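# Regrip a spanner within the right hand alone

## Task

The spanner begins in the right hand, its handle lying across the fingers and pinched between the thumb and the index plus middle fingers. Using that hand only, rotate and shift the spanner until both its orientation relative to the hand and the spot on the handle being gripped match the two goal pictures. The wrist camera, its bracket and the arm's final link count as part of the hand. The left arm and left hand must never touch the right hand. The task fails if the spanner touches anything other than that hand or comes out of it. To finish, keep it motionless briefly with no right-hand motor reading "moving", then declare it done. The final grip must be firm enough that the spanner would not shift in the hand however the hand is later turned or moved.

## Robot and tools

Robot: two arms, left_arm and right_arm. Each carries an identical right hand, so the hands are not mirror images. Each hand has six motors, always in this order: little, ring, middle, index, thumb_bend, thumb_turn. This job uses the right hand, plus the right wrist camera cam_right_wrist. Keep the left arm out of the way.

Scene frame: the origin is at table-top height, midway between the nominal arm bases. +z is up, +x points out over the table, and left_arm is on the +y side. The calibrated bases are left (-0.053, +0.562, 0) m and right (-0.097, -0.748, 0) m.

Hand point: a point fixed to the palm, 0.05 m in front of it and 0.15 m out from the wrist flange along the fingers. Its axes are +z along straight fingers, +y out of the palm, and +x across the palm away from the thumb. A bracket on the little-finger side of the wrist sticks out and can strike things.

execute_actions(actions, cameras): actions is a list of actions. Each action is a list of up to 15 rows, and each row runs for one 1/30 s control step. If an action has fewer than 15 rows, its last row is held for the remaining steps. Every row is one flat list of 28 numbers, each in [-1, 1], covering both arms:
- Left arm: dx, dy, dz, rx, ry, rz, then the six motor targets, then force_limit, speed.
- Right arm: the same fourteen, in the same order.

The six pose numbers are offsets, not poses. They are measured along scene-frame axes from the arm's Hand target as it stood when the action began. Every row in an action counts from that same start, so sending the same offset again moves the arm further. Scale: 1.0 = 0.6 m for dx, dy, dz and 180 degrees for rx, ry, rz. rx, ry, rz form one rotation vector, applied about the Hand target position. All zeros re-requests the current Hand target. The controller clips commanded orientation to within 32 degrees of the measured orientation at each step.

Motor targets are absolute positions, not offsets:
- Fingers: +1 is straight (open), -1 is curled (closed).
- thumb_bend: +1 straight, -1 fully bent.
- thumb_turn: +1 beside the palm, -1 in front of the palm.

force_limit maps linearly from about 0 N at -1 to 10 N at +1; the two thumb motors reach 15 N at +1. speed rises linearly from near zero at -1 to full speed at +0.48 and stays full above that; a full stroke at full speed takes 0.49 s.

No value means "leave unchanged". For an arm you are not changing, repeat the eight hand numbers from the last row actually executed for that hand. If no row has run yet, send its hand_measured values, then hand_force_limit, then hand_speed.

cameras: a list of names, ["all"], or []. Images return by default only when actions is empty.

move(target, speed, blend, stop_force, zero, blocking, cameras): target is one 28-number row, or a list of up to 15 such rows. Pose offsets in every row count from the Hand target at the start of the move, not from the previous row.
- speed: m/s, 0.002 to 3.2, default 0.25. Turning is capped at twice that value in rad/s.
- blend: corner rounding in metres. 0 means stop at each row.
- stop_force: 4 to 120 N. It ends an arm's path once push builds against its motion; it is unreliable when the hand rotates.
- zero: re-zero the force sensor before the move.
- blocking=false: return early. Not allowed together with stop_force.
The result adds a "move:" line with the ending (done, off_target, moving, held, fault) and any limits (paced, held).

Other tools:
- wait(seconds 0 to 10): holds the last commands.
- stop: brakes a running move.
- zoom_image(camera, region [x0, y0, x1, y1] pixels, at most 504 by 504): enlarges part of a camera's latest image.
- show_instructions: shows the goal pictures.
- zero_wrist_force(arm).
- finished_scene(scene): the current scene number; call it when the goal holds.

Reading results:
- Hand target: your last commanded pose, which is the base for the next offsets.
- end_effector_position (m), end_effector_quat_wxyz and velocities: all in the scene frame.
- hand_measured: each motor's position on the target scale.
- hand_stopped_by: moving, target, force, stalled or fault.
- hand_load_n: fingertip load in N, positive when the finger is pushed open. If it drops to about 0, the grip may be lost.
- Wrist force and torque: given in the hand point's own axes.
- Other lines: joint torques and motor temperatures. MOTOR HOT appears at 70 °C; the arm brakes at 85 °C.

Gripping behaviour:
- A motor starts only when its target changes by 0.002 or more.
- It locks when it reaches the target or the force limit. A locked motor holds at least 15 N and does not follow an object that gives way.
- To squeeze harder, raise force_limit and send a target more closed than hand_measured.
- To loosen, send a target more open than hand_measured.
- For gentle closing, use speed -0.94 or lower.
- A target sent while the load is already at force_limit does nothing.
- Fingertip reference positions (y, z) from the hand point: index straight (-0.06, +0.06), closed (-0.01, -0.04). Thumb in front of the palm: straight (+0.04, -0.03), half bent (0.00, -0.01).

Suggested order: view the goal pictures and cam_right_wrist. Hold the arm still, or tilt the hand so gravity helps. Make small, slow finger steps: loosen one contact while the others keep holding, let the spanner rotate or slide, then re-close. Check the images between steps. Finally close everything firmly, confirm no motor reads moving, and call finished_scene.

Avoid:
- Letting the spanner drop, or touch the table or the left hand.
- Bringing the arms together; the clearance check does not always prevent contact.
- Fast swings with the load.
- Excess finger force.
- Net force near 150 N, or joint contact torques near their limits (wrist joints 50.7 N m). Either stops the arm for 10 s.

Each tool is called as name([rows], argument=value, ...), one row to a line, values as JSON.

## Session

show_instructions()

execute_actions(actions=[])

zoom_image(camera="cam_low", region=[325, 75, 405, 155])

Reference images for this scene: goal picture from the wrist camera place, goal picture from beyond the fingertips, FIVE-FINGER HAND page 1.

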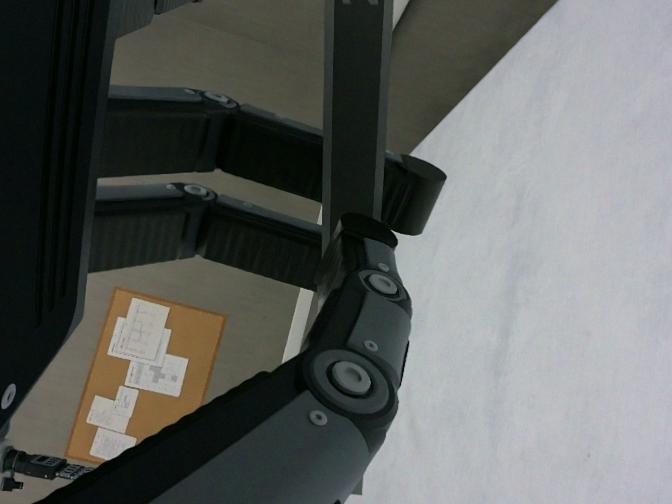

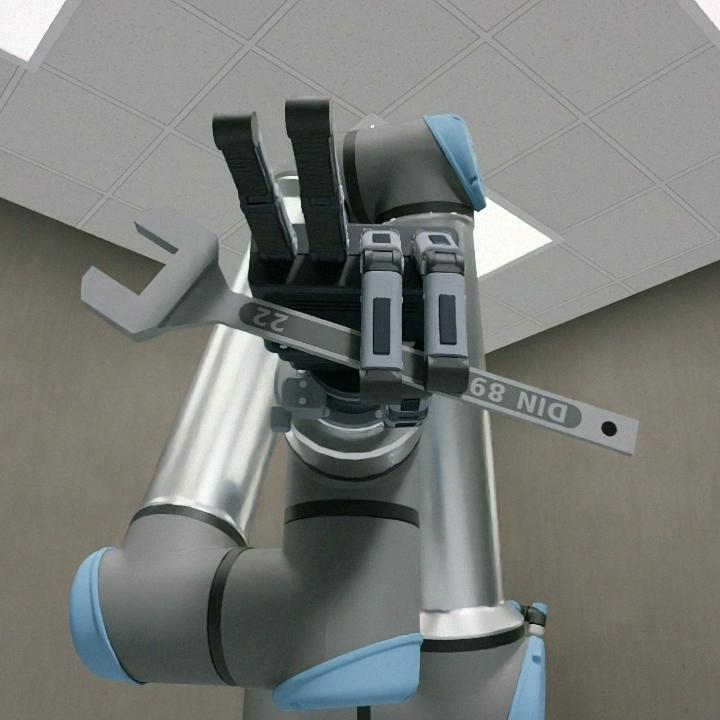

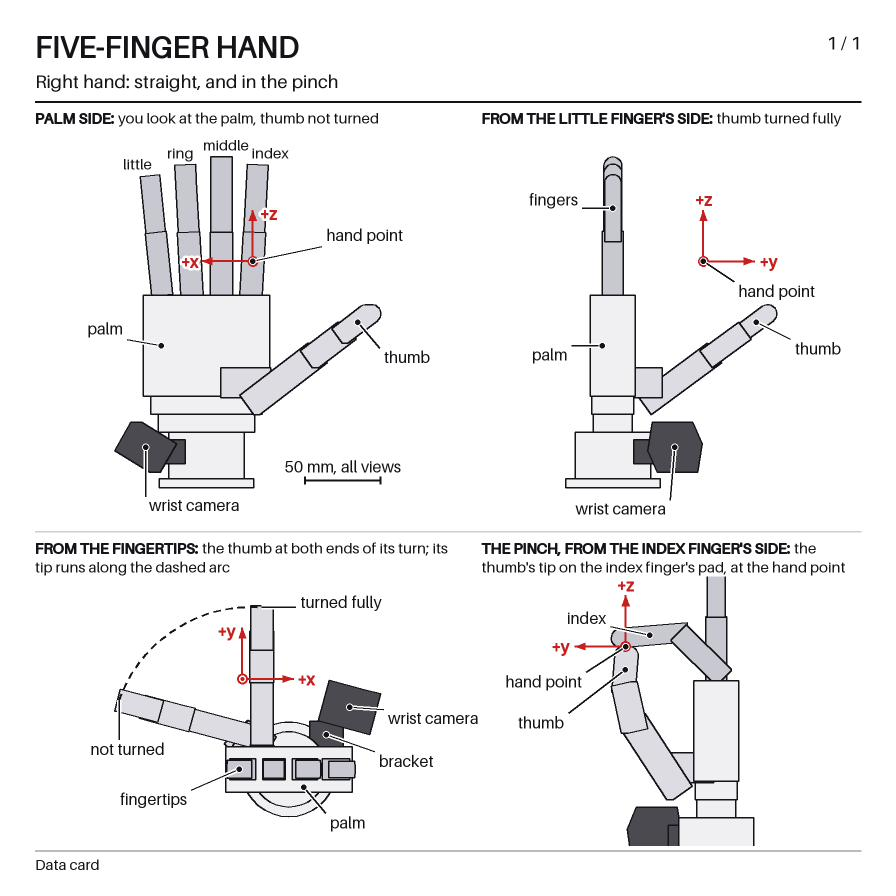

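Scene clock: 0.00 s.
left_arm: end_effector_position=(-0.1531, +1.1261, +0.5833) hand_measured=(+1.000, +1.000, +1.000, +1.000, +1.000, +1.000) hand_load_n=(+0.0, +0.0, +0.0, +0.0, +0.0, +0.0) hand_stopped_by=(target, target, target, target, target, target) hand_force_limit=0.00 hand_speed=-0.80 end_effector_quat_wxyz=(-0.006, +0.690, -0.723, +0.039) | right_arm: end_effector_position=(+0.3068, -0.1592, +0.2870) hand_measured=(+1.000, +1.000, -0.180, -0.188, +0.026, -0.900) hand_load_n=(-0.5, +0.0, +8.5, +12.5, +2.0, -0.5) hand_stopped_by=(target, target, force, force, target, target) hand_force_limit=1.00 hand_speed=-0.90 end_effector_quat_wxyz=(+0.654, -0.673, +0.251, -0.238)
Joint positions: left_arm=[1.383 -1.456 1.349 1.713 1.642 -1.74] | right_arm=[0.514 -1.257 2.435 -4.288 -1.27 -0.002]
Joint velocities: within noise
Joint torques (N m): no reading
Motor temperatures (°C): left_arm=[37 38 34 33 44 40] | right_arm=[35 35 30 44 41 43]
Wrist force (N): no reading
Wrist torque (N m): no reading
Wrist force, peak (N): no reading
Hand target: left_arm -0.1531, +1.1261, +0.5833; -0.006, +0.690, -0.723, +0.039 | right_arm +0.3068, -0.1592, +0.2870; +0.654, -0.673, +0.251, -0.238

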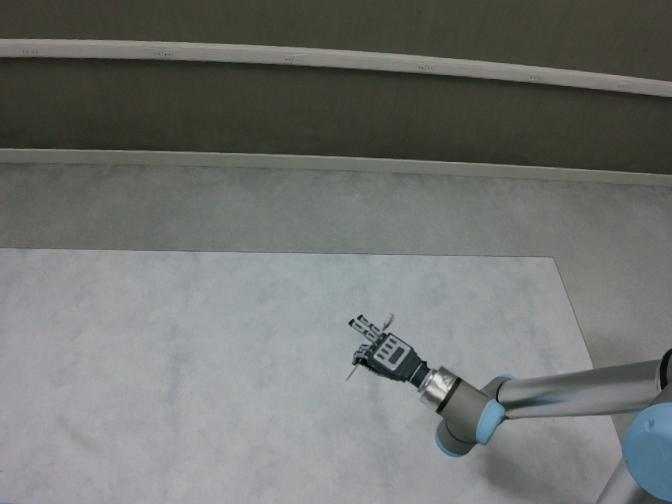

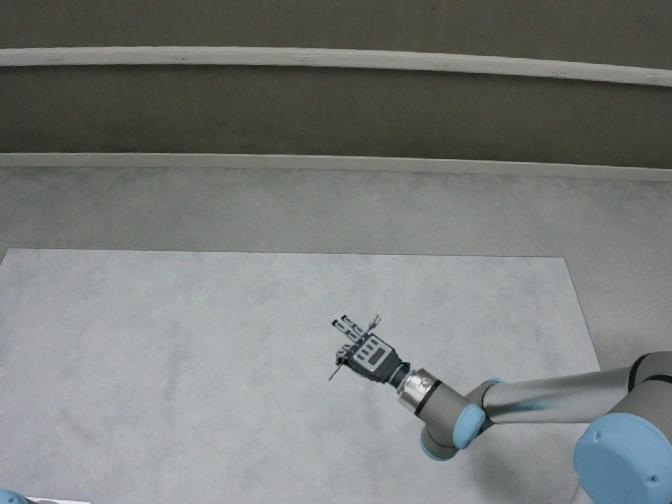

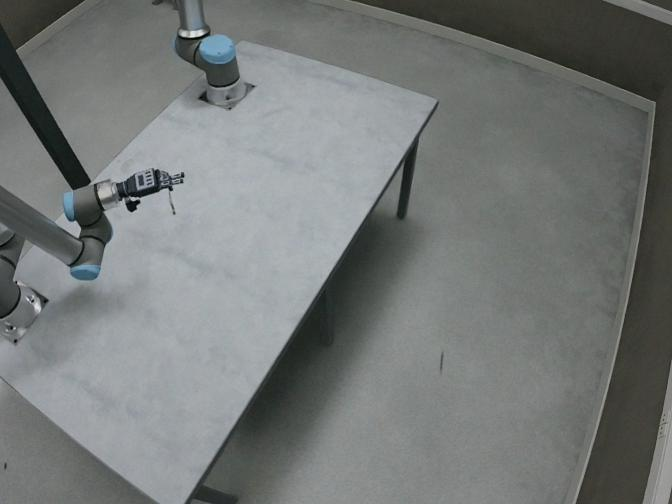

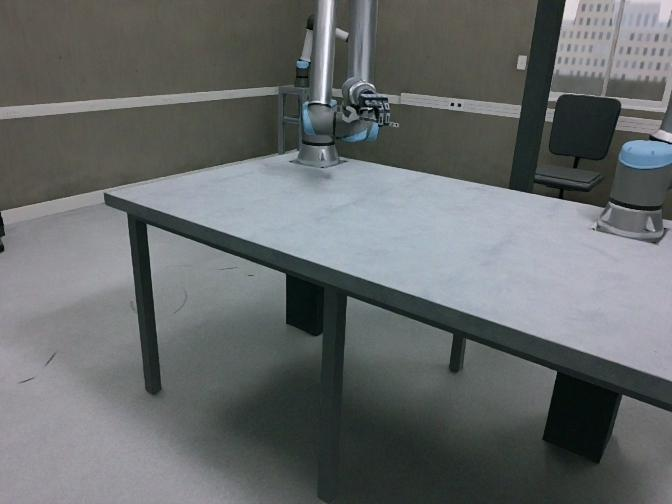

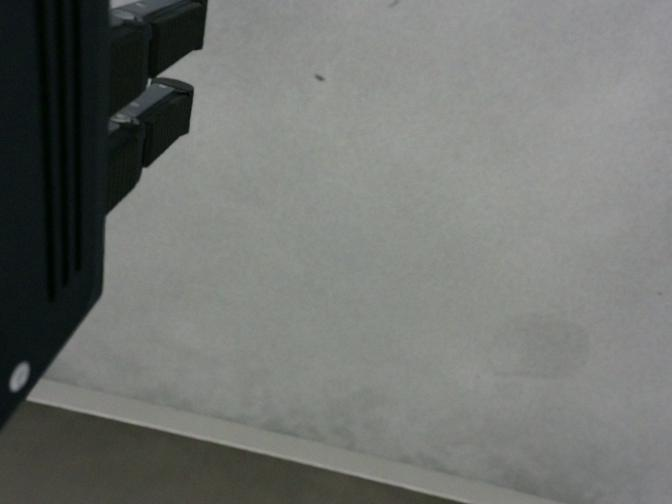

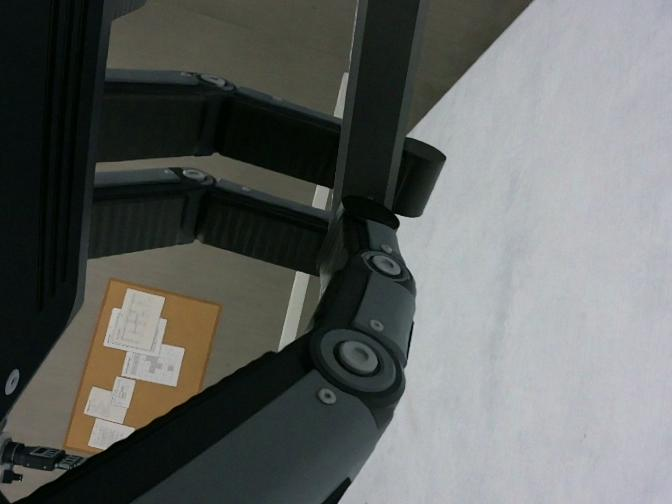

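Scaled by 6.300 from the camera's 672x504 image, which has a finer 960x720 frame.

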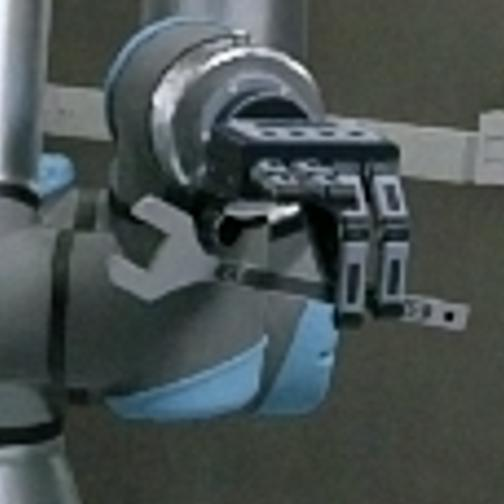

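move(target=[0,0,0,0,0,0,1,1,1,1,1,1,0,-0.8,0,0,0.13,-0.3425,-0.4017,0.017,1,1,-0.180,-0.188,0.026,-0.9,1.0,-0.9], speed=0.4)

execute_actions([
  [[0,0,0,0,0,0,1,1,1,1,1,1,0,-0.8,0,0,0,0,0,0,1,1,-0.180,-0.188,0.026,-0.96,1.0,-0.83]],
  [[0,0,0,0,0,0,1,1,1,1,1,1,0,-0.8,0,0,0,0,0,0,1,1,-0.175,-0.178,0.026,-0.96,1.0,-0.94]],
], cameras=["cam_right_wrist","cam_low"])

zoom_image(camera="cam_low", region=[365, 58, 421, 114])

Scene clock: 33.13 s.
left_arm: end_effector_position=(-0.1531, +1.1261, +0.5833) hand_measured=(+1.000, +1.000, +1.000, +1.000, +1.000, +1.000) hand_load_n=(+0.0, +0.0, +0.0, +0.0, +0.0, +0.0) hand_stopped_by=(target, target, target, target, target, target) hand_force_limit=0.00 hand_speed=-0.80 end_effector_quat_wxyz=(-0.006, +0.690, -0.723, +0.039) | right_arm: end_effector_position=(+0.3068, -0.1592, +0.3649) hand_measured=(+1.000, +1.000, -0.178, -0.186, +0.026, -0.900) hand_load_n=(+0.0, +0.0, +8.0, +11.0, +1.5, -0.5) hand_stopped_by=(target, target, target, force, target, target) hand_force_limit=1.00 hand_speed=-0.90 end_effector_quat_wxyz=(-0.266, +0.639, +0.328, +0.643)
Joint positions: left_arm=[1.383 -1.456 1.349 1.713 1.642 -1.74] | right_arm=[0.731 -1.333 2.387 -4.163 -1.484 -1.654]
Joint torques (N m): left_arm=[2.11 -50.2 -38.6 3.84 -0.35 -0.07] | right_arm=[-12.74 -57.14 -28.18 -0.86 3.85 -3.17]
Wrist force (N): left_arm=[-0.1 0.3 -0.2] | right_arm=[-0.6 -0.3 -0.7]
Wrist torque (N m): left_arm=[0.05 0.01 0.00] | right_arm=[0.04 0.17 -0.14]
Wrist force, peak (N): left_arm=[-0.1 0.6 0.3] | right_arm=[-1.1 -0.1 -0.3]
Hand target: left_arm -0.1531, +1.1261, +0.5833; -0.006, +0.690, -0.723, +0.039 | right_arm +0.3068, -0.1592, +0.3650; -0.266, +0.639, +0.328, +0.643
Off the commanded pose: left_arm 0.000 m, 0 deg | right_arm 0.000 m, 0 deg.
move: done

Scene clock: 34.33 s.
left_arm: end_effector_position=(-0.1531, +1.1261, +0.5833) hand_measured=(+1.000, +1.000, +1.000, +1.000, +1.000, +1.000) hand_load_n=(+0.0, +0.0, +0.0, +0.0, +0.0, +0.0) hand_stopped_by=(target, target, target, target, target, target) hand_force_limit=0.00 hand_speed=-0.80 end_effector_quat_wxyz=(-0.006, +0.690, -0.723, +0.039) | right_arm: end_effector_position=(+0.3068, -0.1592, +0.3650) hand_measured=(+1.000, +1.000, -0.174, -0.178, +0.026, -0.958) hand_load_n=(-0.5, +0.0, +5.5, +5.0, +2.5, +7.0) hand_stopped_by=(target, target, target, target, target, target) hand_force_limit=1.00 hand_speed=-0.94 end_effector_quat_wxyz=(-0.266, +0.639, +0.328, +0.643)
Joint positions: left_arm=[1.383 -1.456 1.349 1.713 1.642 -1.74] | right_arm=[0.731 -1.333 2.387 -4.163 -1.484 -1.655]
Joint torques (N m): left_arm=[3.19 -48.02 -38.63 3.66 -0.04 -0.2] | right_arm=[-13.69 -65.22 -16.26 -0.13 3.55 -3.81]
Wrist force (N): left_arm=[0.0 0.1 0.1] | right_arm=[-0.9 0.1 -0.5]
Wrist torque (N m): left_arm=[0.01 0.00 0.00] | right_arm=[0.08 0.22 -0.11]
Wrist force, peak (N): left_arm=[-0.3 0.6 -0.2] | right_arm=[-1.0 -0.2 -0.6]
Hand target: left_arm -0.1531, +1.1261, +0.5833; -0.006, +0.690, -0.723, +0.039 | right_arm +0.3068, -0.1592, +0.3650; -0.266, +0.639, +0.328, +0.643
Off the commanded pose: left_arm 0.000 m, 0 deg | right_arm 0.000 m, 0 deg.
Step readings (end_effector_position of left_arm | right_arm):
0: (-0.1531, +1.1261, +0.5833) | (+0.3068, -0.1592, +0.3649)
1: (-0.1531, +1.1261, +0.5833) | (+0.3068, -0.1592, +0.3649)
2: (-0.1531, +1.1261, +0.5833) | (+0.3068, -0.1592, +0.3649)
4: (-0.1531, +1.1261, +0.5833) | (+0.3068, -0.1592, +0.3649)
8: (-0.1531, +1.1261, +0.5833) | (+0.3068, -0.1592, +0.3649)
15: (-0.1531, +1.1261, +0.5833) | (+0.3068, -0.1592, +0.3650)
16: (-0.1531, +1.1261, +0.5833) | (+0.3068, -0.1592, +0.3650)
17: (-0.1531, +1.1261, +0.5833) | (+0.3068, -0.1592, +0.3650)
19: (-0.1531, +1.1261, +0.5833) | (+0.3068, -0.1592, +0.3650)
23: (-0.1531, +1.1261, +0.5833) | (+0.3068, -0.1592, +0.3650)
30: (-0.1531, +1.1261, +0.5833) | (+0.3068, -0.1592, +0.3650)
Images, in order (width x height): cam_low 672x504, cam_right_wrist 672x504.

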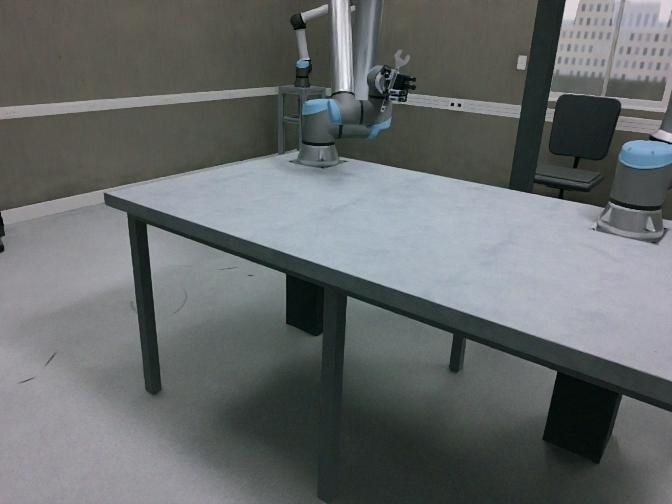

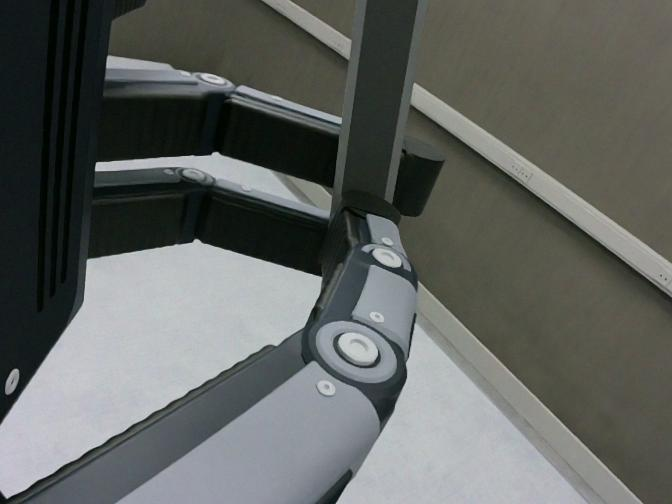

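Scaled by 9.000 from the camera's 672x504 image, which has a finer 960x720 frame.

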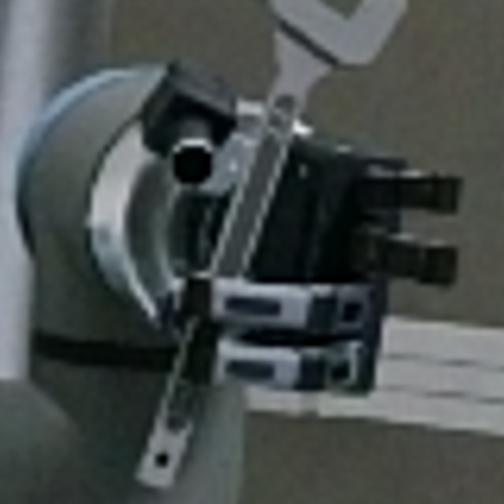

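execute_actions([
  [[0,0,0,0,0,0,1,1,1,1,1,1,0,-0.8,0,0,0,0,0,0,1,1,-0.171,-0.174,0.026,-0.96,1.0,-0.94]],
  [[0,0,0,0,0,0,1,1,1,1,1,1,0,-0.8,0,0,0,0,0,0,1,1,-0.171,-0.174,0.026,-0.82,1.0,-0.83]],
  [[0,0,0,0,0,0,1,1,1,1,1,1,0,-0.8,0,0,0,0,0,0,1,1,-0.171,-0.174,0.026,-0.82,1.0,-0.83]],
], cameras=["cam_right_wrist","cam_low"])

zoom_image(camera="cam_low", region=[365, 58, 421, 114])

Scene clock: 44.10 s.
left_arm: end_effector_position=(-0.1531, +1.1261, +0.5833) hand_measured=(+1.000, +1.000, +1.000, +1.000, +1.000, +1.000) hand_load_n=(+0.0, +0.0, -0.5, +0.0, +0.0, +0.0) hand_stopped_by=(target, target, target, target, target, target) hand_force_limit=0.00 hand_speed=-0.80 end_effector_quat_wxyz=(-0.006, +0.690, -0.723, +0.039) | right_arm: end_effector_position=(+0.3068, -0.1592, +0.3650) hand_measured=(+1.000, +1.000, -0.170, -0.174, +0.026, -0.820) hand_load_n=(+0.0, +0.0, +2.0, +5.0, +0.5, -4.0) hand_stopped_by=(target, target, target, target, target, target) hand_force_limit=1.00 hand_speed=-0.83 end_effector_quat_wxyz=(-0.266, +0.639, +0.328, +0.643)
Joint positions: left_arm=[1.383 -1.456 1.349 1.713 1.642 -1.74] | right_arm=[0.731 -1.333 2.387 -4.163 -1.484 -1.655]
Joint torques (N m): left_arm=[0.52 -50.13 -39.34 4.04 -0.26 -0.05] | right_arm=[-11.57 -64.95 -15.87 0.37 2.84 -3.06]
Wrist force (N): left_arm=[-0.1 0.2 0.1] | right_arm=[-0.9 -0.3 -0.7]
Wrist torque (N m): left_arm=[0.03 0.01 0.00] | right_arm=[0.03 0.21 -0.12]
Wrist force, peak (N): left_arm=[0.0 0.7 0.0] | right_arm=[-1.1 0.1 -1.0]
Hand target: left_arm -0.1531, +1.1261, +0.5833; -0.006, +0.690, -0.723, +0.039 | right_arm +0.3068, -0.1592, +0.3650; -0.266, +0.639, +0.328, +0.643
Off the commanded pose: left_arm 0.000 m, 0 deg | right_arm 0.000 m, 0 deg.
Step readings (end_effector_position of left_arm | right_arm):
0: (-0.1531, +1.1261, +0.5833) | (+0.3068, -0.1592, +0.3650)
1: (-0.1531, +1.1261, +0.5833) | (+0.3068, -0.1592, +0.3650)
2: (-0.1531, +1.1261, +0.5833) | (+0.3068, -0.1592, +0.3650)
4: (-0.1531, +1.1261, +0.5833) | (+0.3068, -0.1592, +0.3650)
8: (-0.1531, +1.1261, +0.5833) | (+0.3068, -0.1592, +0.3650)
15: (-0.1531, +1.1261, +0.5833) | (+0.3068, -0.1592, +0.3650)
16: (-0.1531, +1.1261, +0.5833) | (+0.3068, -0.1592, +0.3650)
17: (-0.1531, +1.1261, +0.5833) | (+0.3068, -0.1592, +0.3650)
19: (-0.1531, +1.1261, +0.5833) | (+0.3068, -0.1592, +0.3650)
23: (-0.1531, +1.1261, +0.5833) | (+0.3068, -0.1592, +0.3650)
30: (-0.1531, +1.1261, +0.5833) | (+0.3068, -0.1592, +0.3650)
31: (-0.1531, +1.1261, +0.5833) | (+0.3068, -0.1592, +0.3650)
32: (-0.1531, +1.1261, +0.5833) | (+0.3068, -0.1592, +0.3650)
34: (-0.1531, +1.1261, +0.5833) | (+0.3068, -0.1592, +0.3650)
38: (-0.1531, +1.1261, +0.5833) | (+0.3068, -0.1592, +0.3650)
45: (-0.1531, +1.1261, +0.5833) | (+0.3068, -0.1592, +0.3650)
Images, in order (width x height): cam_low 672x504, cam_right_wrist 672x504.

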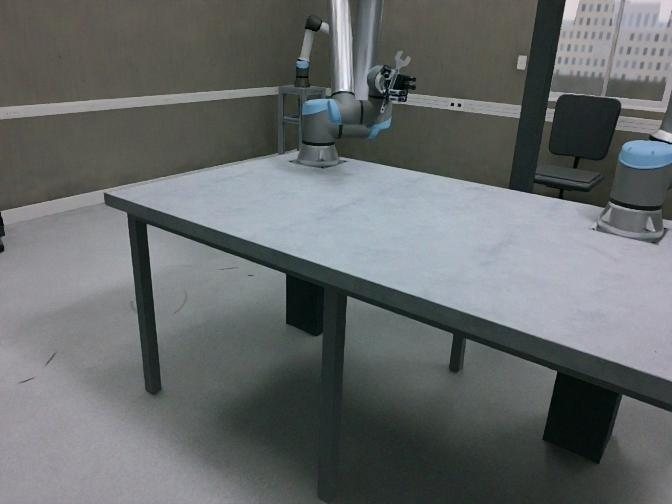

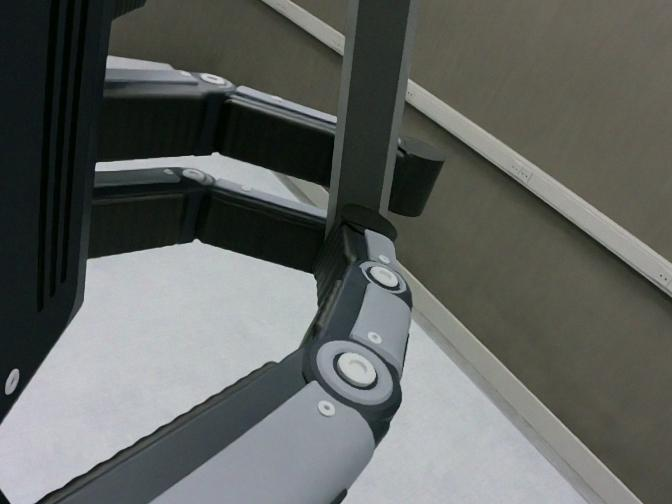

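Scaled by 9.000 from the camera's 672x504 image, which has a finer 960x720 frame.

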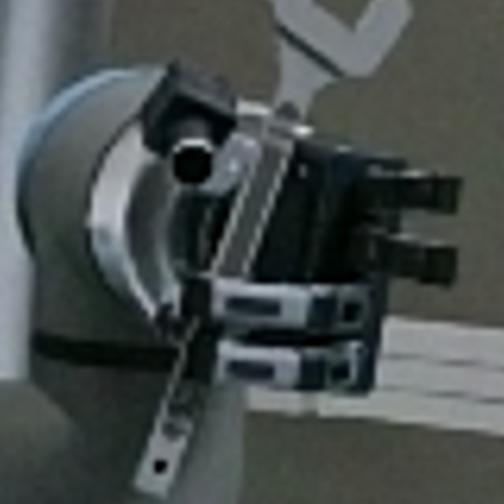

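execute_actions([
  [[0,0,0,0,0,0,1,1,1,1,1,1,0,-0.8,0,0,0,0,0,0,1,1,-0.171,-0.172,0.026,-0.97,1.0,-0.83]],
  [[0,0,0,0,0,0,1,1,1,1,1,1,0,-0.8,0,0,0,0,0,0,1,1,-0.171,-0.172,0.026,-0.97,1.0,-0.83]],
  [[0,0,0,0,0,0,1,1,1,1,1,1,0,-0.8,0,0,0,0,0,0,1,1,-0.171,-0.172,0.026,-0.80,1.0,-0.83]],
  [[0,0,0,0,0,0,1,1,1,1,1,1,0,-0.8,0,0,0,0,0,0,1,1,-0.171,-0.172,0.026,-0.80,1.0,-0.83]],
], cameras=["cam_right_wrist","cam_low"])

zoom_image(camera="cam_low", region=[365, 58, 421, 114])

Scene clock: 52.53 s.
left_arm: end_effector_position=(-0.1531, +1.1261, +0.5833) hand_measured=(+1.000, +1.000, +1.000, +1.000, +1.000, +1.000) hand_load_n=(+0.0, +0.0, +0.0, +0.0, +0.0, +0.0) hand_stopped_by=(target, target, target, target, target, target) hand_force_limit=0.00 hand_speed=-0.80 end_effector_quat_wxyz=(-0.006, +0.690, -0.723, +0.039) | right_arm: end_effector_position=(+0.3068, -0.1592, +0.3650) hand_measured=(+1.000, +1.000, -0.170, -0.172, +0.026, -0.800) hand_load_n=(+0.0, +0.0, +2.0, +4.5, +0.5, -3.0) hand_stopped_by=(target, target, target, target, target, target) hand_force_limit=1.00 hand_speed=-0.83 end_effector_quat_wxyz=(-0.266, +0.639, +0.328, +0.643)
Joint positions: left_arm=[1.383 -1.456 1.349 1.713 1.642 -1.74] | right_arm=[0.731 -1.333 2.387 -4.163 -1.484 -1.655]
Joint torques (N m): left_arm=[2.12 -50.34 -38.88 3.98 -0.37 -0.12] | right_arm=[-11.76 -61.85 -17.01 -0.08 1.91 -1.94]
Wrist force (N): left_arm=[-0.1 0.3 0.2] | right_arm=[-0.6 -0.1 -0.4]
Wrist torque (N m): left_arm=[0.04 0.00 0.00] | right_arm=[0.05 0.16 -0.10]
Wrist force, peak (N): left_arm=[0.1 0.7 -0.1] | right_arm=[-0.8 -0.2 -1.0]
Hand target: left_arm -0.1531, +1.1261, +0.5833; -0.006, +0.690, -0.723, +0.039 | right_arm +0.3068, -0.1592, +0.3650; -0.266, +0.639, +0.328, +0.643
Off the commanded pose: left_arm 0.000 m, 0 deg | right_arm 0.000 m, 0 deg.
Step readings (end_effector_position of left_arm | right_arm):
0: (-0.1531, +1.1261, +0.5833) | (+0.3068, -0.1592, +0.3650)
1: (-0.1531, +1.1261, +0.5833) | (+0.3068, -0.1592, +0.3650)
2: (-0.1531, +1.1261, +0.5833) | (+0.3068, -0.1592, +0.3650)
4: (-0.1531, +1.1261, +0.5833) | (+0.3068, -0.1592, +0.3650)
8: (-0.1531, +1.1261, +0.5833) | (+0.3068, -0.1592, +0.3650)
15: (-0.1531, +1.1261, +0.5833) | (+0.3068, -0.1592, +0.3650)
16: (-0.1531, +1.1261, +0.5833) | (+0.3068, -0.1592, +0.3650)
17: (-0.1531, +1.1261, +0.5833) | (+0.3068, -0.1592, +0.3650)
19: (-0.1531, +1.1261, +0.5833) | (+0.3068, -0.1592, +0.3650)
23: (-0.1531, +1.1261, +0.5833) | (+0.3068, -0.1592, +0.3650)
30: (-0.1531, +1.1261, +0.5833) | (+0.3068, -0.1592, +0.3650)
31: (-0.1531, +1.1261, +0.5833) | (+0.3068, -0.1592, +0.3650)
32: (-0.1531, +1.1261, +0.5833) | (+0.3068, -0.1592, +0.3650)
34: (-0.1531, +1.1261, +0.5833) | (+0.3068, -0.1592, +0.3650)
38: (-0.1531, +1.1261, +0.5833) | (+0.3068, -0.1592, +0.3650)
45: (-0.1531, +1.1261, +0.5833) | (+0.3068, -0.1592, +0.3650)
46: (-0.1531, +1.1261, +0.5833) | (+0.3068, -0.1592, +0.3650)
47: (-0.1531, +1.1261, +0.5833) | (+0.3068, -0.1592, +0.3650)
49: (-0.1531, +1.1261, +0.5833) | (+0.3068, -0.1592, +0.3650)
53: (-0.1531, +1.1261, +0.5833) | (+0.3068, -0.1592, +0.3650)
60: (-0.1531, +1.1261, +0.5833) | (+0.3068, -0.1592, +0.3650)
Images, in order (width x height): cam_low 672x504, cam_right_wrist 672x504.

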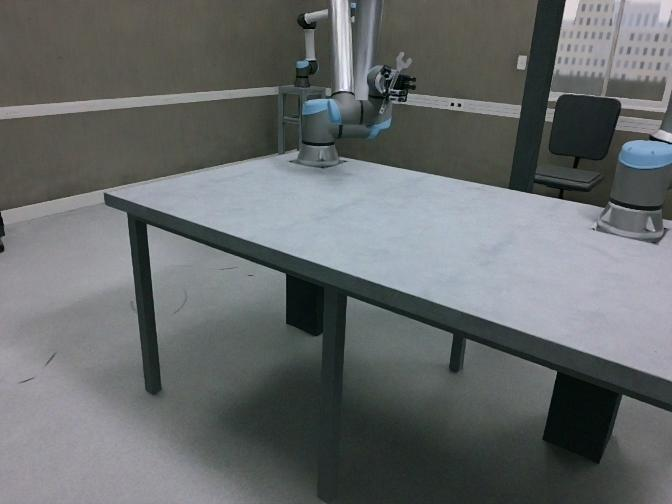

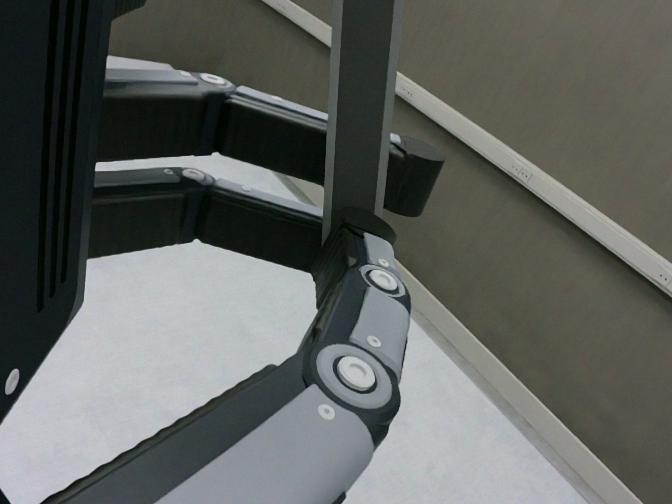

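Scaled by 9.000 from the camera's 672x504 image, which has a finer 960x720 frame.

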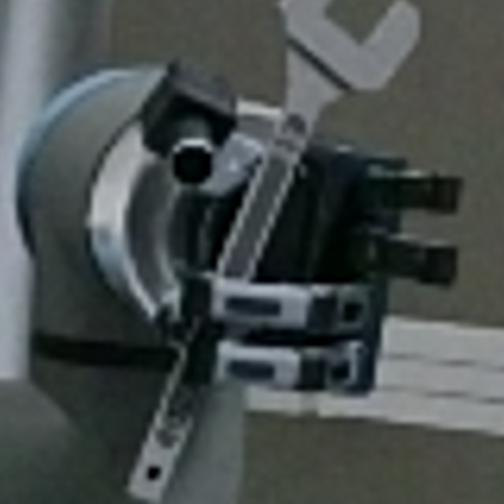

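move(target=[0,0,0,0,0,0,1,1,1,1,1,1,0,-0.8,0,0,0,0.0325,0.038,-0.0016,1,1,-0.171,-0.172,0.026,-0.80,1.0,-0.83], speed=0.25)

execute_actions([
  [[0,0,0,0,0,0,1,1,1,1,1,1,0,-0.8,0,0,0,0,0,0,1,1,-0.171,-0.172,0.026,-0.97,1.0,-0.83]],
  [[0,0,0,0,0,0,1,1,1,1,1,1,0,-0.8,0,0,0,0,0,0,1,1,-0.171,-0.170,0.026,-0.97,1.0,-0.83]],
  [[0,0,0,0,0,0,1,1,1,1,1,1,0,-0.8,0,0,0,0,0,0,1,1,-0.171,-0.170,0.026,-0.80,1.0,-0.83]],
  [[0,0,0,0,0,0,1,1,1,1,1,1,0,-0.8,0,0,0,0,0,0,1,1,-0.171,-0.170,0.026,-0.80,1.0,-0.83]],
], cameras=["cam_right_wrist","cam_low"])

zoom_image(camera="cam_low", region=[365, 58, 421, 114])

Scene clock: 64.77 s.
left_arm: end_effector_position=(-0.1531, +1.1261, +0.5833) hand_measured=(+1.000, +1.000, +1.000, +1.000, +1.000, +1.000) hand_load_n=(+0.0, +0.0, +0.0, +0.0, +0.0, +0.0) hand_stopped_by=(target, target, target, target, target, target) hand_force_limit=0.00 hand_speed=-0.80 end_effector_quat_wxyz=(-0.006, +0.690, -0.723, +0.039) | right_arm: end_effector_position=(+0.3068, -0.1592, +0.3651) hand_measured=(+1.000, +1.000, -0.170, -0.172, +0.026, -0.800) hand_load_n=(+0.0, +0.0, +2.0, +4.5, +0.5, -3.0) hand_stopped_by=(target, target, target, target, target, target) hand_force_limit=1.00 hand_speed=-0.83 end_effector_quat_wxyz=(-0.316, +0.663, +0.276, +0.620)
Joint positions: left_arm=[1.383 -1.456 1.349 1.713 1.642 -1.74] | right_arm=[0.72 -1.354 2.385 -4.141 -1.473 -1.498]
Joint torques (N m): left_arm=[0.5 -48.28 -39.66 3.91 -0.1 -0.05] | right_arm=[9.98 -29.13 -28.87 -4.84 -2.84 0.74]
Wrist force (N): left_arm=[0.1 0.3 -0.1] | right_arm=[-0.7 -0.4 0.2]
Wrist torque (N m): left_arm=[0.05 -0.01 0.01] | right_arm=[-0.04 0.17 0.08]
Wrist force, peak (N): left_arm=[-0.2 0.6 0.0] | right_arm=[-1.2 -0.3 -0.6]
Hand target: left_arm -0.1531, +1.1261, +0.5833; -0.006, +0.690, -0.723, +0.039 | right_arm +0.3068, -0.1592, +0.3650; -0.316, +0.663, +0.276, +0.620
Off the commanded pose: left_arm 0.000 m, 0 deg | right_arm 0.000 m, 0 deg.
move: done

Scene clock: 66.97 s.
left_arm: end_effector_position=(-0.1531, +1.1261, +0.5833) hand_measured=(+1.000, +1.000, +1.000, +1.000, +1.000, +1.000) hand_load_n=(+0.0, +0.0, +0.0, +0.0, +0.0, +0.0) hand_stopped_by=(target, target, target, target, target, target) hand_force_limit=0.00 hand_speed=-0.80 end_effector_quat_wxyz=(-0.006, +0.690, -0.723, +0.039) | right_arm: end_effector_position=(+0.3068, -0.1592, +0.3650) hand_measured=(+1.000, +1.000, -0.170, -0.170, +0.026, -0.800) hand_load_n=(+0.0, +0.0, +1.5, +3.5, +1.0, -2.5) hand_stopped_by=(target, target, target, target, target, target) hand_force_limit=1.00 hand_speed=-0.83 end_effector_quat_wxyz=(-0.316, +0.663, +0.276, +0.620)
Joint positions: left_arm=[1.383 -1.456 1.349 1.713 1.642 -1.74] | right_arm=[0.72 -1.354 2.385 -4.141 -1.473 -1.498]
Joint torques (N m): left_arm=[1.69 -49.48 -40.31 3.73 -0.12 -0.11] | right_arm=[10.23 -29.37 -17.48 -4.99 -2.99 3.58]
Wrist force (N): left_arm=[-0.1 0.2 0.1] | right_arm=[-1.3 -0.6 0.5]
Wrist torque (N m): left_arm=[0.02 0.01 0.00] | right_arm=[-0.08 0.25 0.05]
Wrist force, peak (N): left_arm=[-0.2 0.6 0.0] | right_arm=[-1.1 -1.0 0.1]
Hand target: left_arm -0.1531, +1.1261, +0.5833; -0.006, +0.690, -0.723, +0.039 | right_arm +0.3068, -0.1592, +0.3650; -0.316, +0.663, +0.276, +0.620
Off the commanded pose: left_arm 0.000 m, 0 deg | right_arm 0.000 m, 0 deg.
Step readings (end_effector_position of left_arm | right_arm):
0: (-0.1531, +1.1261, +0.5833) | (+0.3068, -0.1592, +0.3651)
1: (-0.1531, +1.1261, +0.5833) | (+0.3068, -0.1592, +0.3651)
2: (-0.1531, +1.1261, +0.5833) | (+0.3068, -0.1592, +0.3651)
4: (-0.1531, +1.1261, +0.5833) | (+0.3068, -0.1592, +0.3650)
8: (-0.1531, +1.1261, +0.5833) | (+0.3068, -0.1592, +0.3650)
15: (-0.1531, +1.1261, +0.5833) | (+0.3068, -0.1592, +0.3650)
16: (-0.1531, +1.1261, +0.5833) | (+0.3068, -0.1592, +0.3650)
17: (-0.1531, +1.1261, +0.5833) | (+0.3068, -0.1592, +0.3650)
19: (-0.1531, +1.1261, +0.5833) | (+0.3068, -0.1592, +0.3650)
23: (-0.1531, +1.1261, +0.5833) | (+0.3068, -0.1592, +0.3650)
30: (-0.1531, +1.1261, +0.5833) | (+0.3068, -0.1592, +0.3650)
31: (-0.1531, +1.1261, +0.5833) | (+0.3068, -0.1592, +0.3650)
32: (-0.1531, +1.1261, +0.5833) | (+0.3068, -0.1592, +0.3650)
34: (-0.1531, +1.1261, +0.5833) | (+0.3068, -0.1592, +0.3650)
38: (-0.1531, +1.1261, +0.5833) | (+0.3068, -0.1592, +0.3650)
45: (-0.1531, +1.1261, +0.5833) | (+0.3068, -0.1592, +0.3650)
46: (-0.1531, +1.1261, +0.5833) | (+0.3068, -0.1592, +0.3650)
47: (-0.1531, +1.1261, +0.5833) | (+0.3068, -0.1592, +0.3650)
49: (-0.1531, +1.1261, +0.5833) | (+0.3068, -0.1592, +0.3650)
53: (-0.1531, +1.1261, +0.5833) | (+0.3068, -0.1592, +0.3650)
60: (-0.1531, +1.1261, +0.5833) | (+0.3068, -0.1592, +0.3650)
Images, in order (width x height): cam_low 672x504, cam_right_wrist 672x504.

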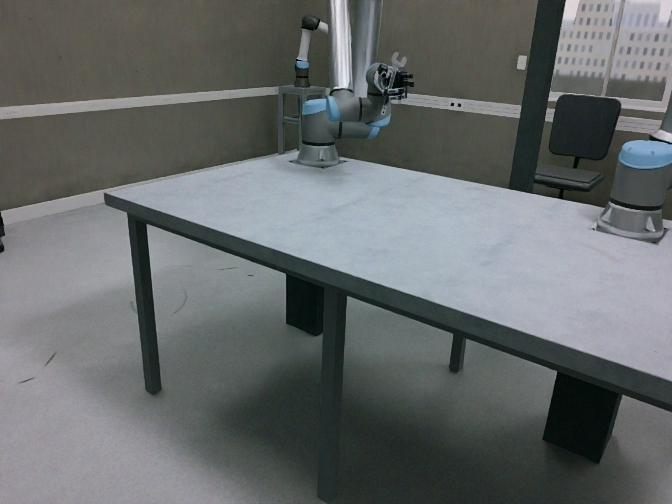

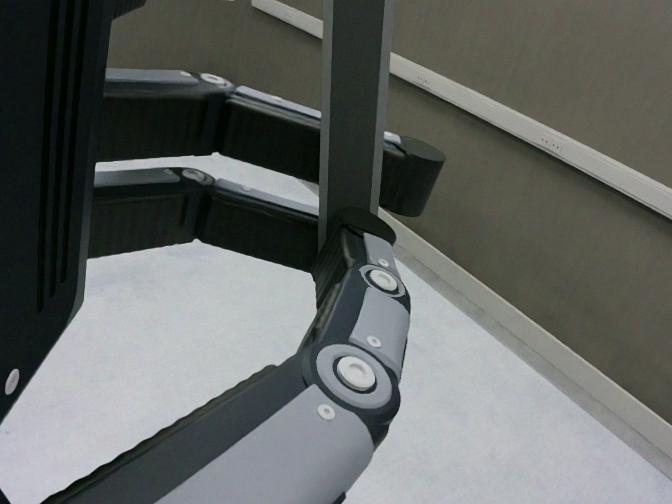

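Scaled by 9.000 from the camera's 672x504 image, which has a finer 960x720 frame.

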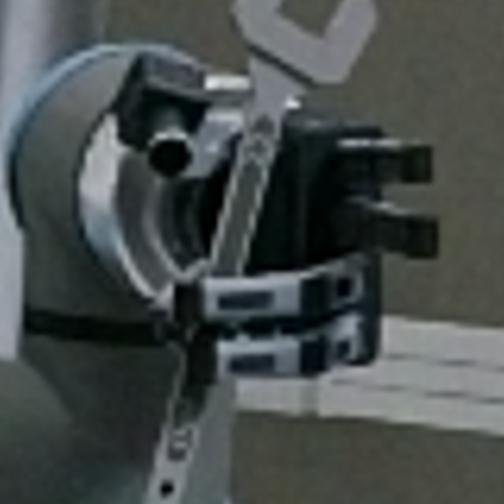

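move(target=[0,0,0,0,0,0,1,1,1,1,1,1,0,-0.8,0,0,0,0.0397,0.0465,-0.002,1,1,-0.171,-0.170,0.026,-0.80,1.0,-0.83], speed=0.25)

execute_actions([
  [[0,0,0,0,0,0,1,1,1,1,1,1,0,-0.8,0,0,0,0,0,0,1,1,-0.171,-0.170,0.026,-0.97,1.0,-0.83]],
  [[0,0,0,0,0,0,1,1,1,1,1,1,0,-0.8,0,0,0,0,0,0,1,1,-0.171,-0.170,0.026,-0.97,1.0,-0.83]],
  [[0,0,0,0,0,0,1,1,1,1,1,1,0,-0.8,0,0,0,0,0,0,1,1,-0.171,-0.170,0.026,-0.80,1.0,-0.83]],
  [[0,0,0,0,0,0,1,1,1,1,1,1,0,-0.8,0,0,0,0,0,0,1,1,-0.171,-0.170,0.026,-0.80,1.0,-0.83]],
], cameras=["cam_right_wrist","cam_low"])

zoom_image(camera="cam_low", region=[361, 60, 417, 116])

Scene clock: 80.43 s.
left_arm: end_effector_position=(-0.1531, +1.1261, +0.5833) hand_measured=(+1.000, +1.000, +1.000, +1.000, +1.000, +1.000) hand_load_n=(+0.5, +0.0, +0.0, +0.0, +0.0, +0.0) hand_stopped_by=(target, target, target, target, target, target) hand_force_limit=0.00 hand_speed=-0.80 end_effector_quat_wxyz=(-0.006, +0.690, -0.723, +0.039) | right_arm: end_effector_position=(+0.3068, -0.1592, +0.3651) hand_measured=(+1.000, +1.000, -0.170, -0.170, +0.026, -0.800) hand_load_n=(+0.0, +0.0, +1.5, +3.5, +0.5, -2.5) hand_stopped_by=(target, target, target, target, target, target) hand_force_limit=1.00 hand_speed=-0.83 end_effector_quat_wxyz=(-0.374, +0.686, +0.211, +0.587)
Joint positions: left_arm=[1.383 -1.456 1.349 1.713 1.642 -1.74] | right_arm=[0.702 -1.377 2.383 -4.117 -1.456 -1.306]
Joint torques (N m): left_arm=[-0.03 -51.15 -39.42 4.31 -0.19 -0.04] | right_arm=[10.22 -28.5 -29.02 -5.24 -3 2.42]
Wrist force (N): left_arm=[-0.3 0.4 0.1] | right_arm=[-0.8 0.2 -0.4]
Wrist torque (N m): left_arm=[0.06 0.04 -0.01] | right_arm=[0.08 0.19 0.13]
Wrist force, peak (N): left_arm=[0.0 0.5 0.3] | right_arm=[-1.3 -0.9 0.1]
Hand target: left_arm -0.1531, +1.1261, +0.5833; -0.006, +0.690, -0.723, +0.039 | right_arm +0.3068, -0.1592, +0.3650; -0.374, +0.686, +0.211, +0.587
Off the commanded pose: left_arm 0.000 m, 0 deg | right_arm 0.000 m, 0 deg.
move: done

Scene clock: 82.63 s.
left_arm: end_effector_position=(-0.1531, +1.1261, +0.5833) hand_measured=(+1.000, +1.000, +1.000, +1.000, +1.000, +1.000) hand_load_n=(+0.0, +0.0, +0.0, +0.0, +0.0, +0.0) hand_stopped_by=(target, target, target, target, target, target) hand_force_limit=0.00 hand_speed=-0.80 end_effector_quat_wxyz=(-0.006, +0.690, -0.723, +0.039) | right_arm: end_effector_position=(+0.3068, -0.1592, +0.3650) hand_measured=(+1.000, +1.000, -0.170, -0.170, +0.026, -0.800) hand_load_n=(+0.0, +0.0, +1.5, +4.0, +1.0, -2.0) hand_stopped_by=(target, target, target, target, target, target) hand_force_limit=1.00 hand_speed=-0.83 end_effector_quat_wxyz=(-0.374, +0.686, +0.211, +0.587)
Joint positions: left_arm=[1.383 -1.456 1.349 1.713 1.642 -1.74] | right_arm=[0.702 -1.377 2.383 -4.117 -1.456 -1.306]
Joint torques (N m): left_arm=[1.02 -48.47 -39.38 3.97 -0.24 0.05] | right_arm=[11.56 -29.5 -17.07 -4.62 -3.06 3.61]
Wrist force (N): left_arm=[0.0 0.3 0.1] | right_arm=[-0.9 -0.1 -0.1]
Wrist torque (N m): left_arm=[0.04 0.00 0.00] | right_arm=[0.03 0.20 0.10]
Wrist force, peak (N): left_arm=[0.0 0.5 -0.3] | right_arm=[-1.2 0.0 -0.6]
Hand target: left_arm -0.1531, +1.1261, +0.5833; -0.006, +0.690, -0.723, +0.039 | right_arm +0.3068, -0.1592, +0.3650; -0.374, +0.686, +0.211, +0.587
Off the commanded pose: left_arm 0.000 m, 0 deg | right_arm 0.000 m, 0 deg.
Step readings (end_effector_position of left_arm | right_arm):
0: (-0.1531, +1.1261, +0.5833) | (+0.3068, -0.1592, +0.3651)
1: (-0.1531, +1.1261, +0.5833) | (+0.3068, -0.1592, +0.3651)
2: (-0.1531, +1.1261, +0.5833) | (+0.3068, -0.1592, +0.3651)
4: (-0.1531, +1.1261, +0.5833) | (+0.3068, -0.1592, +0.3650)
8: (-0.1531, +1.1261, +0.5833) | (+0.3068, -0.1592, +0.3650)
15: (-0.1531, +1.1261, +0.5833) | (+0.3068, -0.1592, +0.3650)
16: (-0.1531, +1.1261, +0.5833) | (+0.3068, -0.1592, +0.3650)
17: (-0.1531, +1.1261, +0.5833) | (+0.3068, -0.1592, +0.3650)
19: (-0.1531, +1.1261, +0.5833) | (+0.3068, -0.1592, +0.3650)
23: (-0.1531, +1.1261, +0.5833) | (+0.3068, -0.1592, +0.3650)
30: (-0.1531, +1.1261, +0.5833) | (+0.3068, -0.1592, +0.3650)
31: (-0.1531, +1.1261, +0.5833) | (+0.3068, -0.1592, +0.3650)
32: (-0.1531, +1.1261, +0.5833) | (+0.3068, -0.1592, +0.3650)
34: (-0.1531, +1.1261, +0.5833) | (+0.3068, -0.1592, +0.3650)
38: (-0.1531, +1.1261, +0.5833) | (+0.3068, -0.1592, +0.3650)
45: (-0.1531, +1.1261, +0.5833) | (+0.3068, -0.1592, +0.3650)
46: (-0.1531, +1.1261, +0.5833) | (+0.3068, -0.1592, +0.3650)
47: (-0.1531, +1.1261, +0.5833) | (+0.3068, -0.1592, +0.3650)
49: (-0.1531, +1.1261, +0.5833) | (+0.3068, -0.1592, +0.3650)
53: (-0.1531, +1.1261, +0.5833) | (+0.3068, -0.1592, +0.3650)
60: (-0.1531, +1.1261, +0.5833) | (+0.3068, -0.1592, +0.3650)
Images, in order (width x height): cam_low 672x504, cam_right_wrist 672x504.

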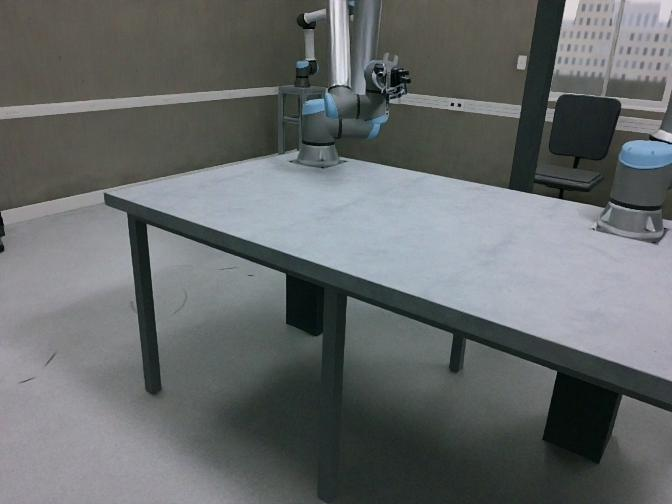

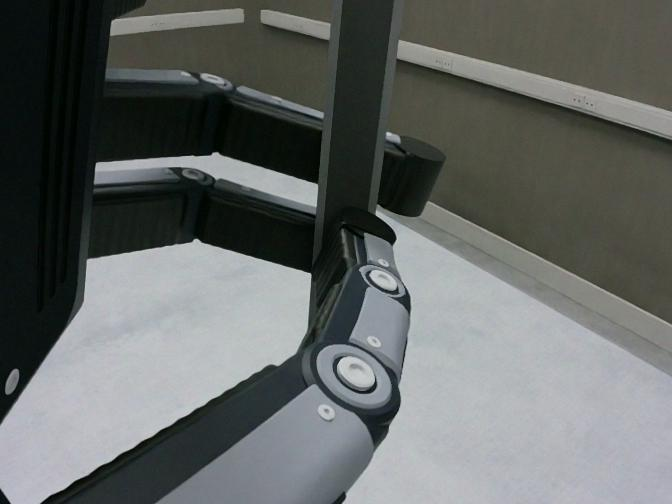

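Scaled by 9.000 from the camera's 672x504 image, which has a finer 960x720 frame.

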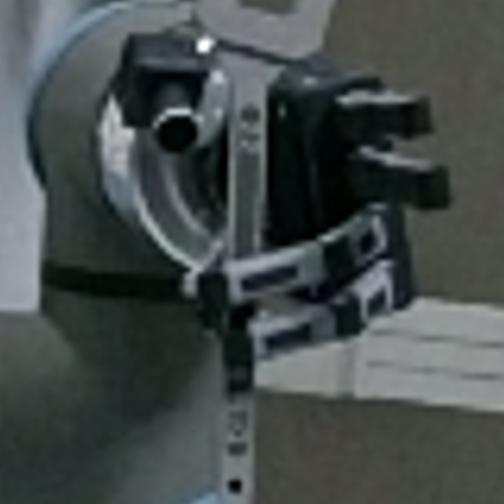

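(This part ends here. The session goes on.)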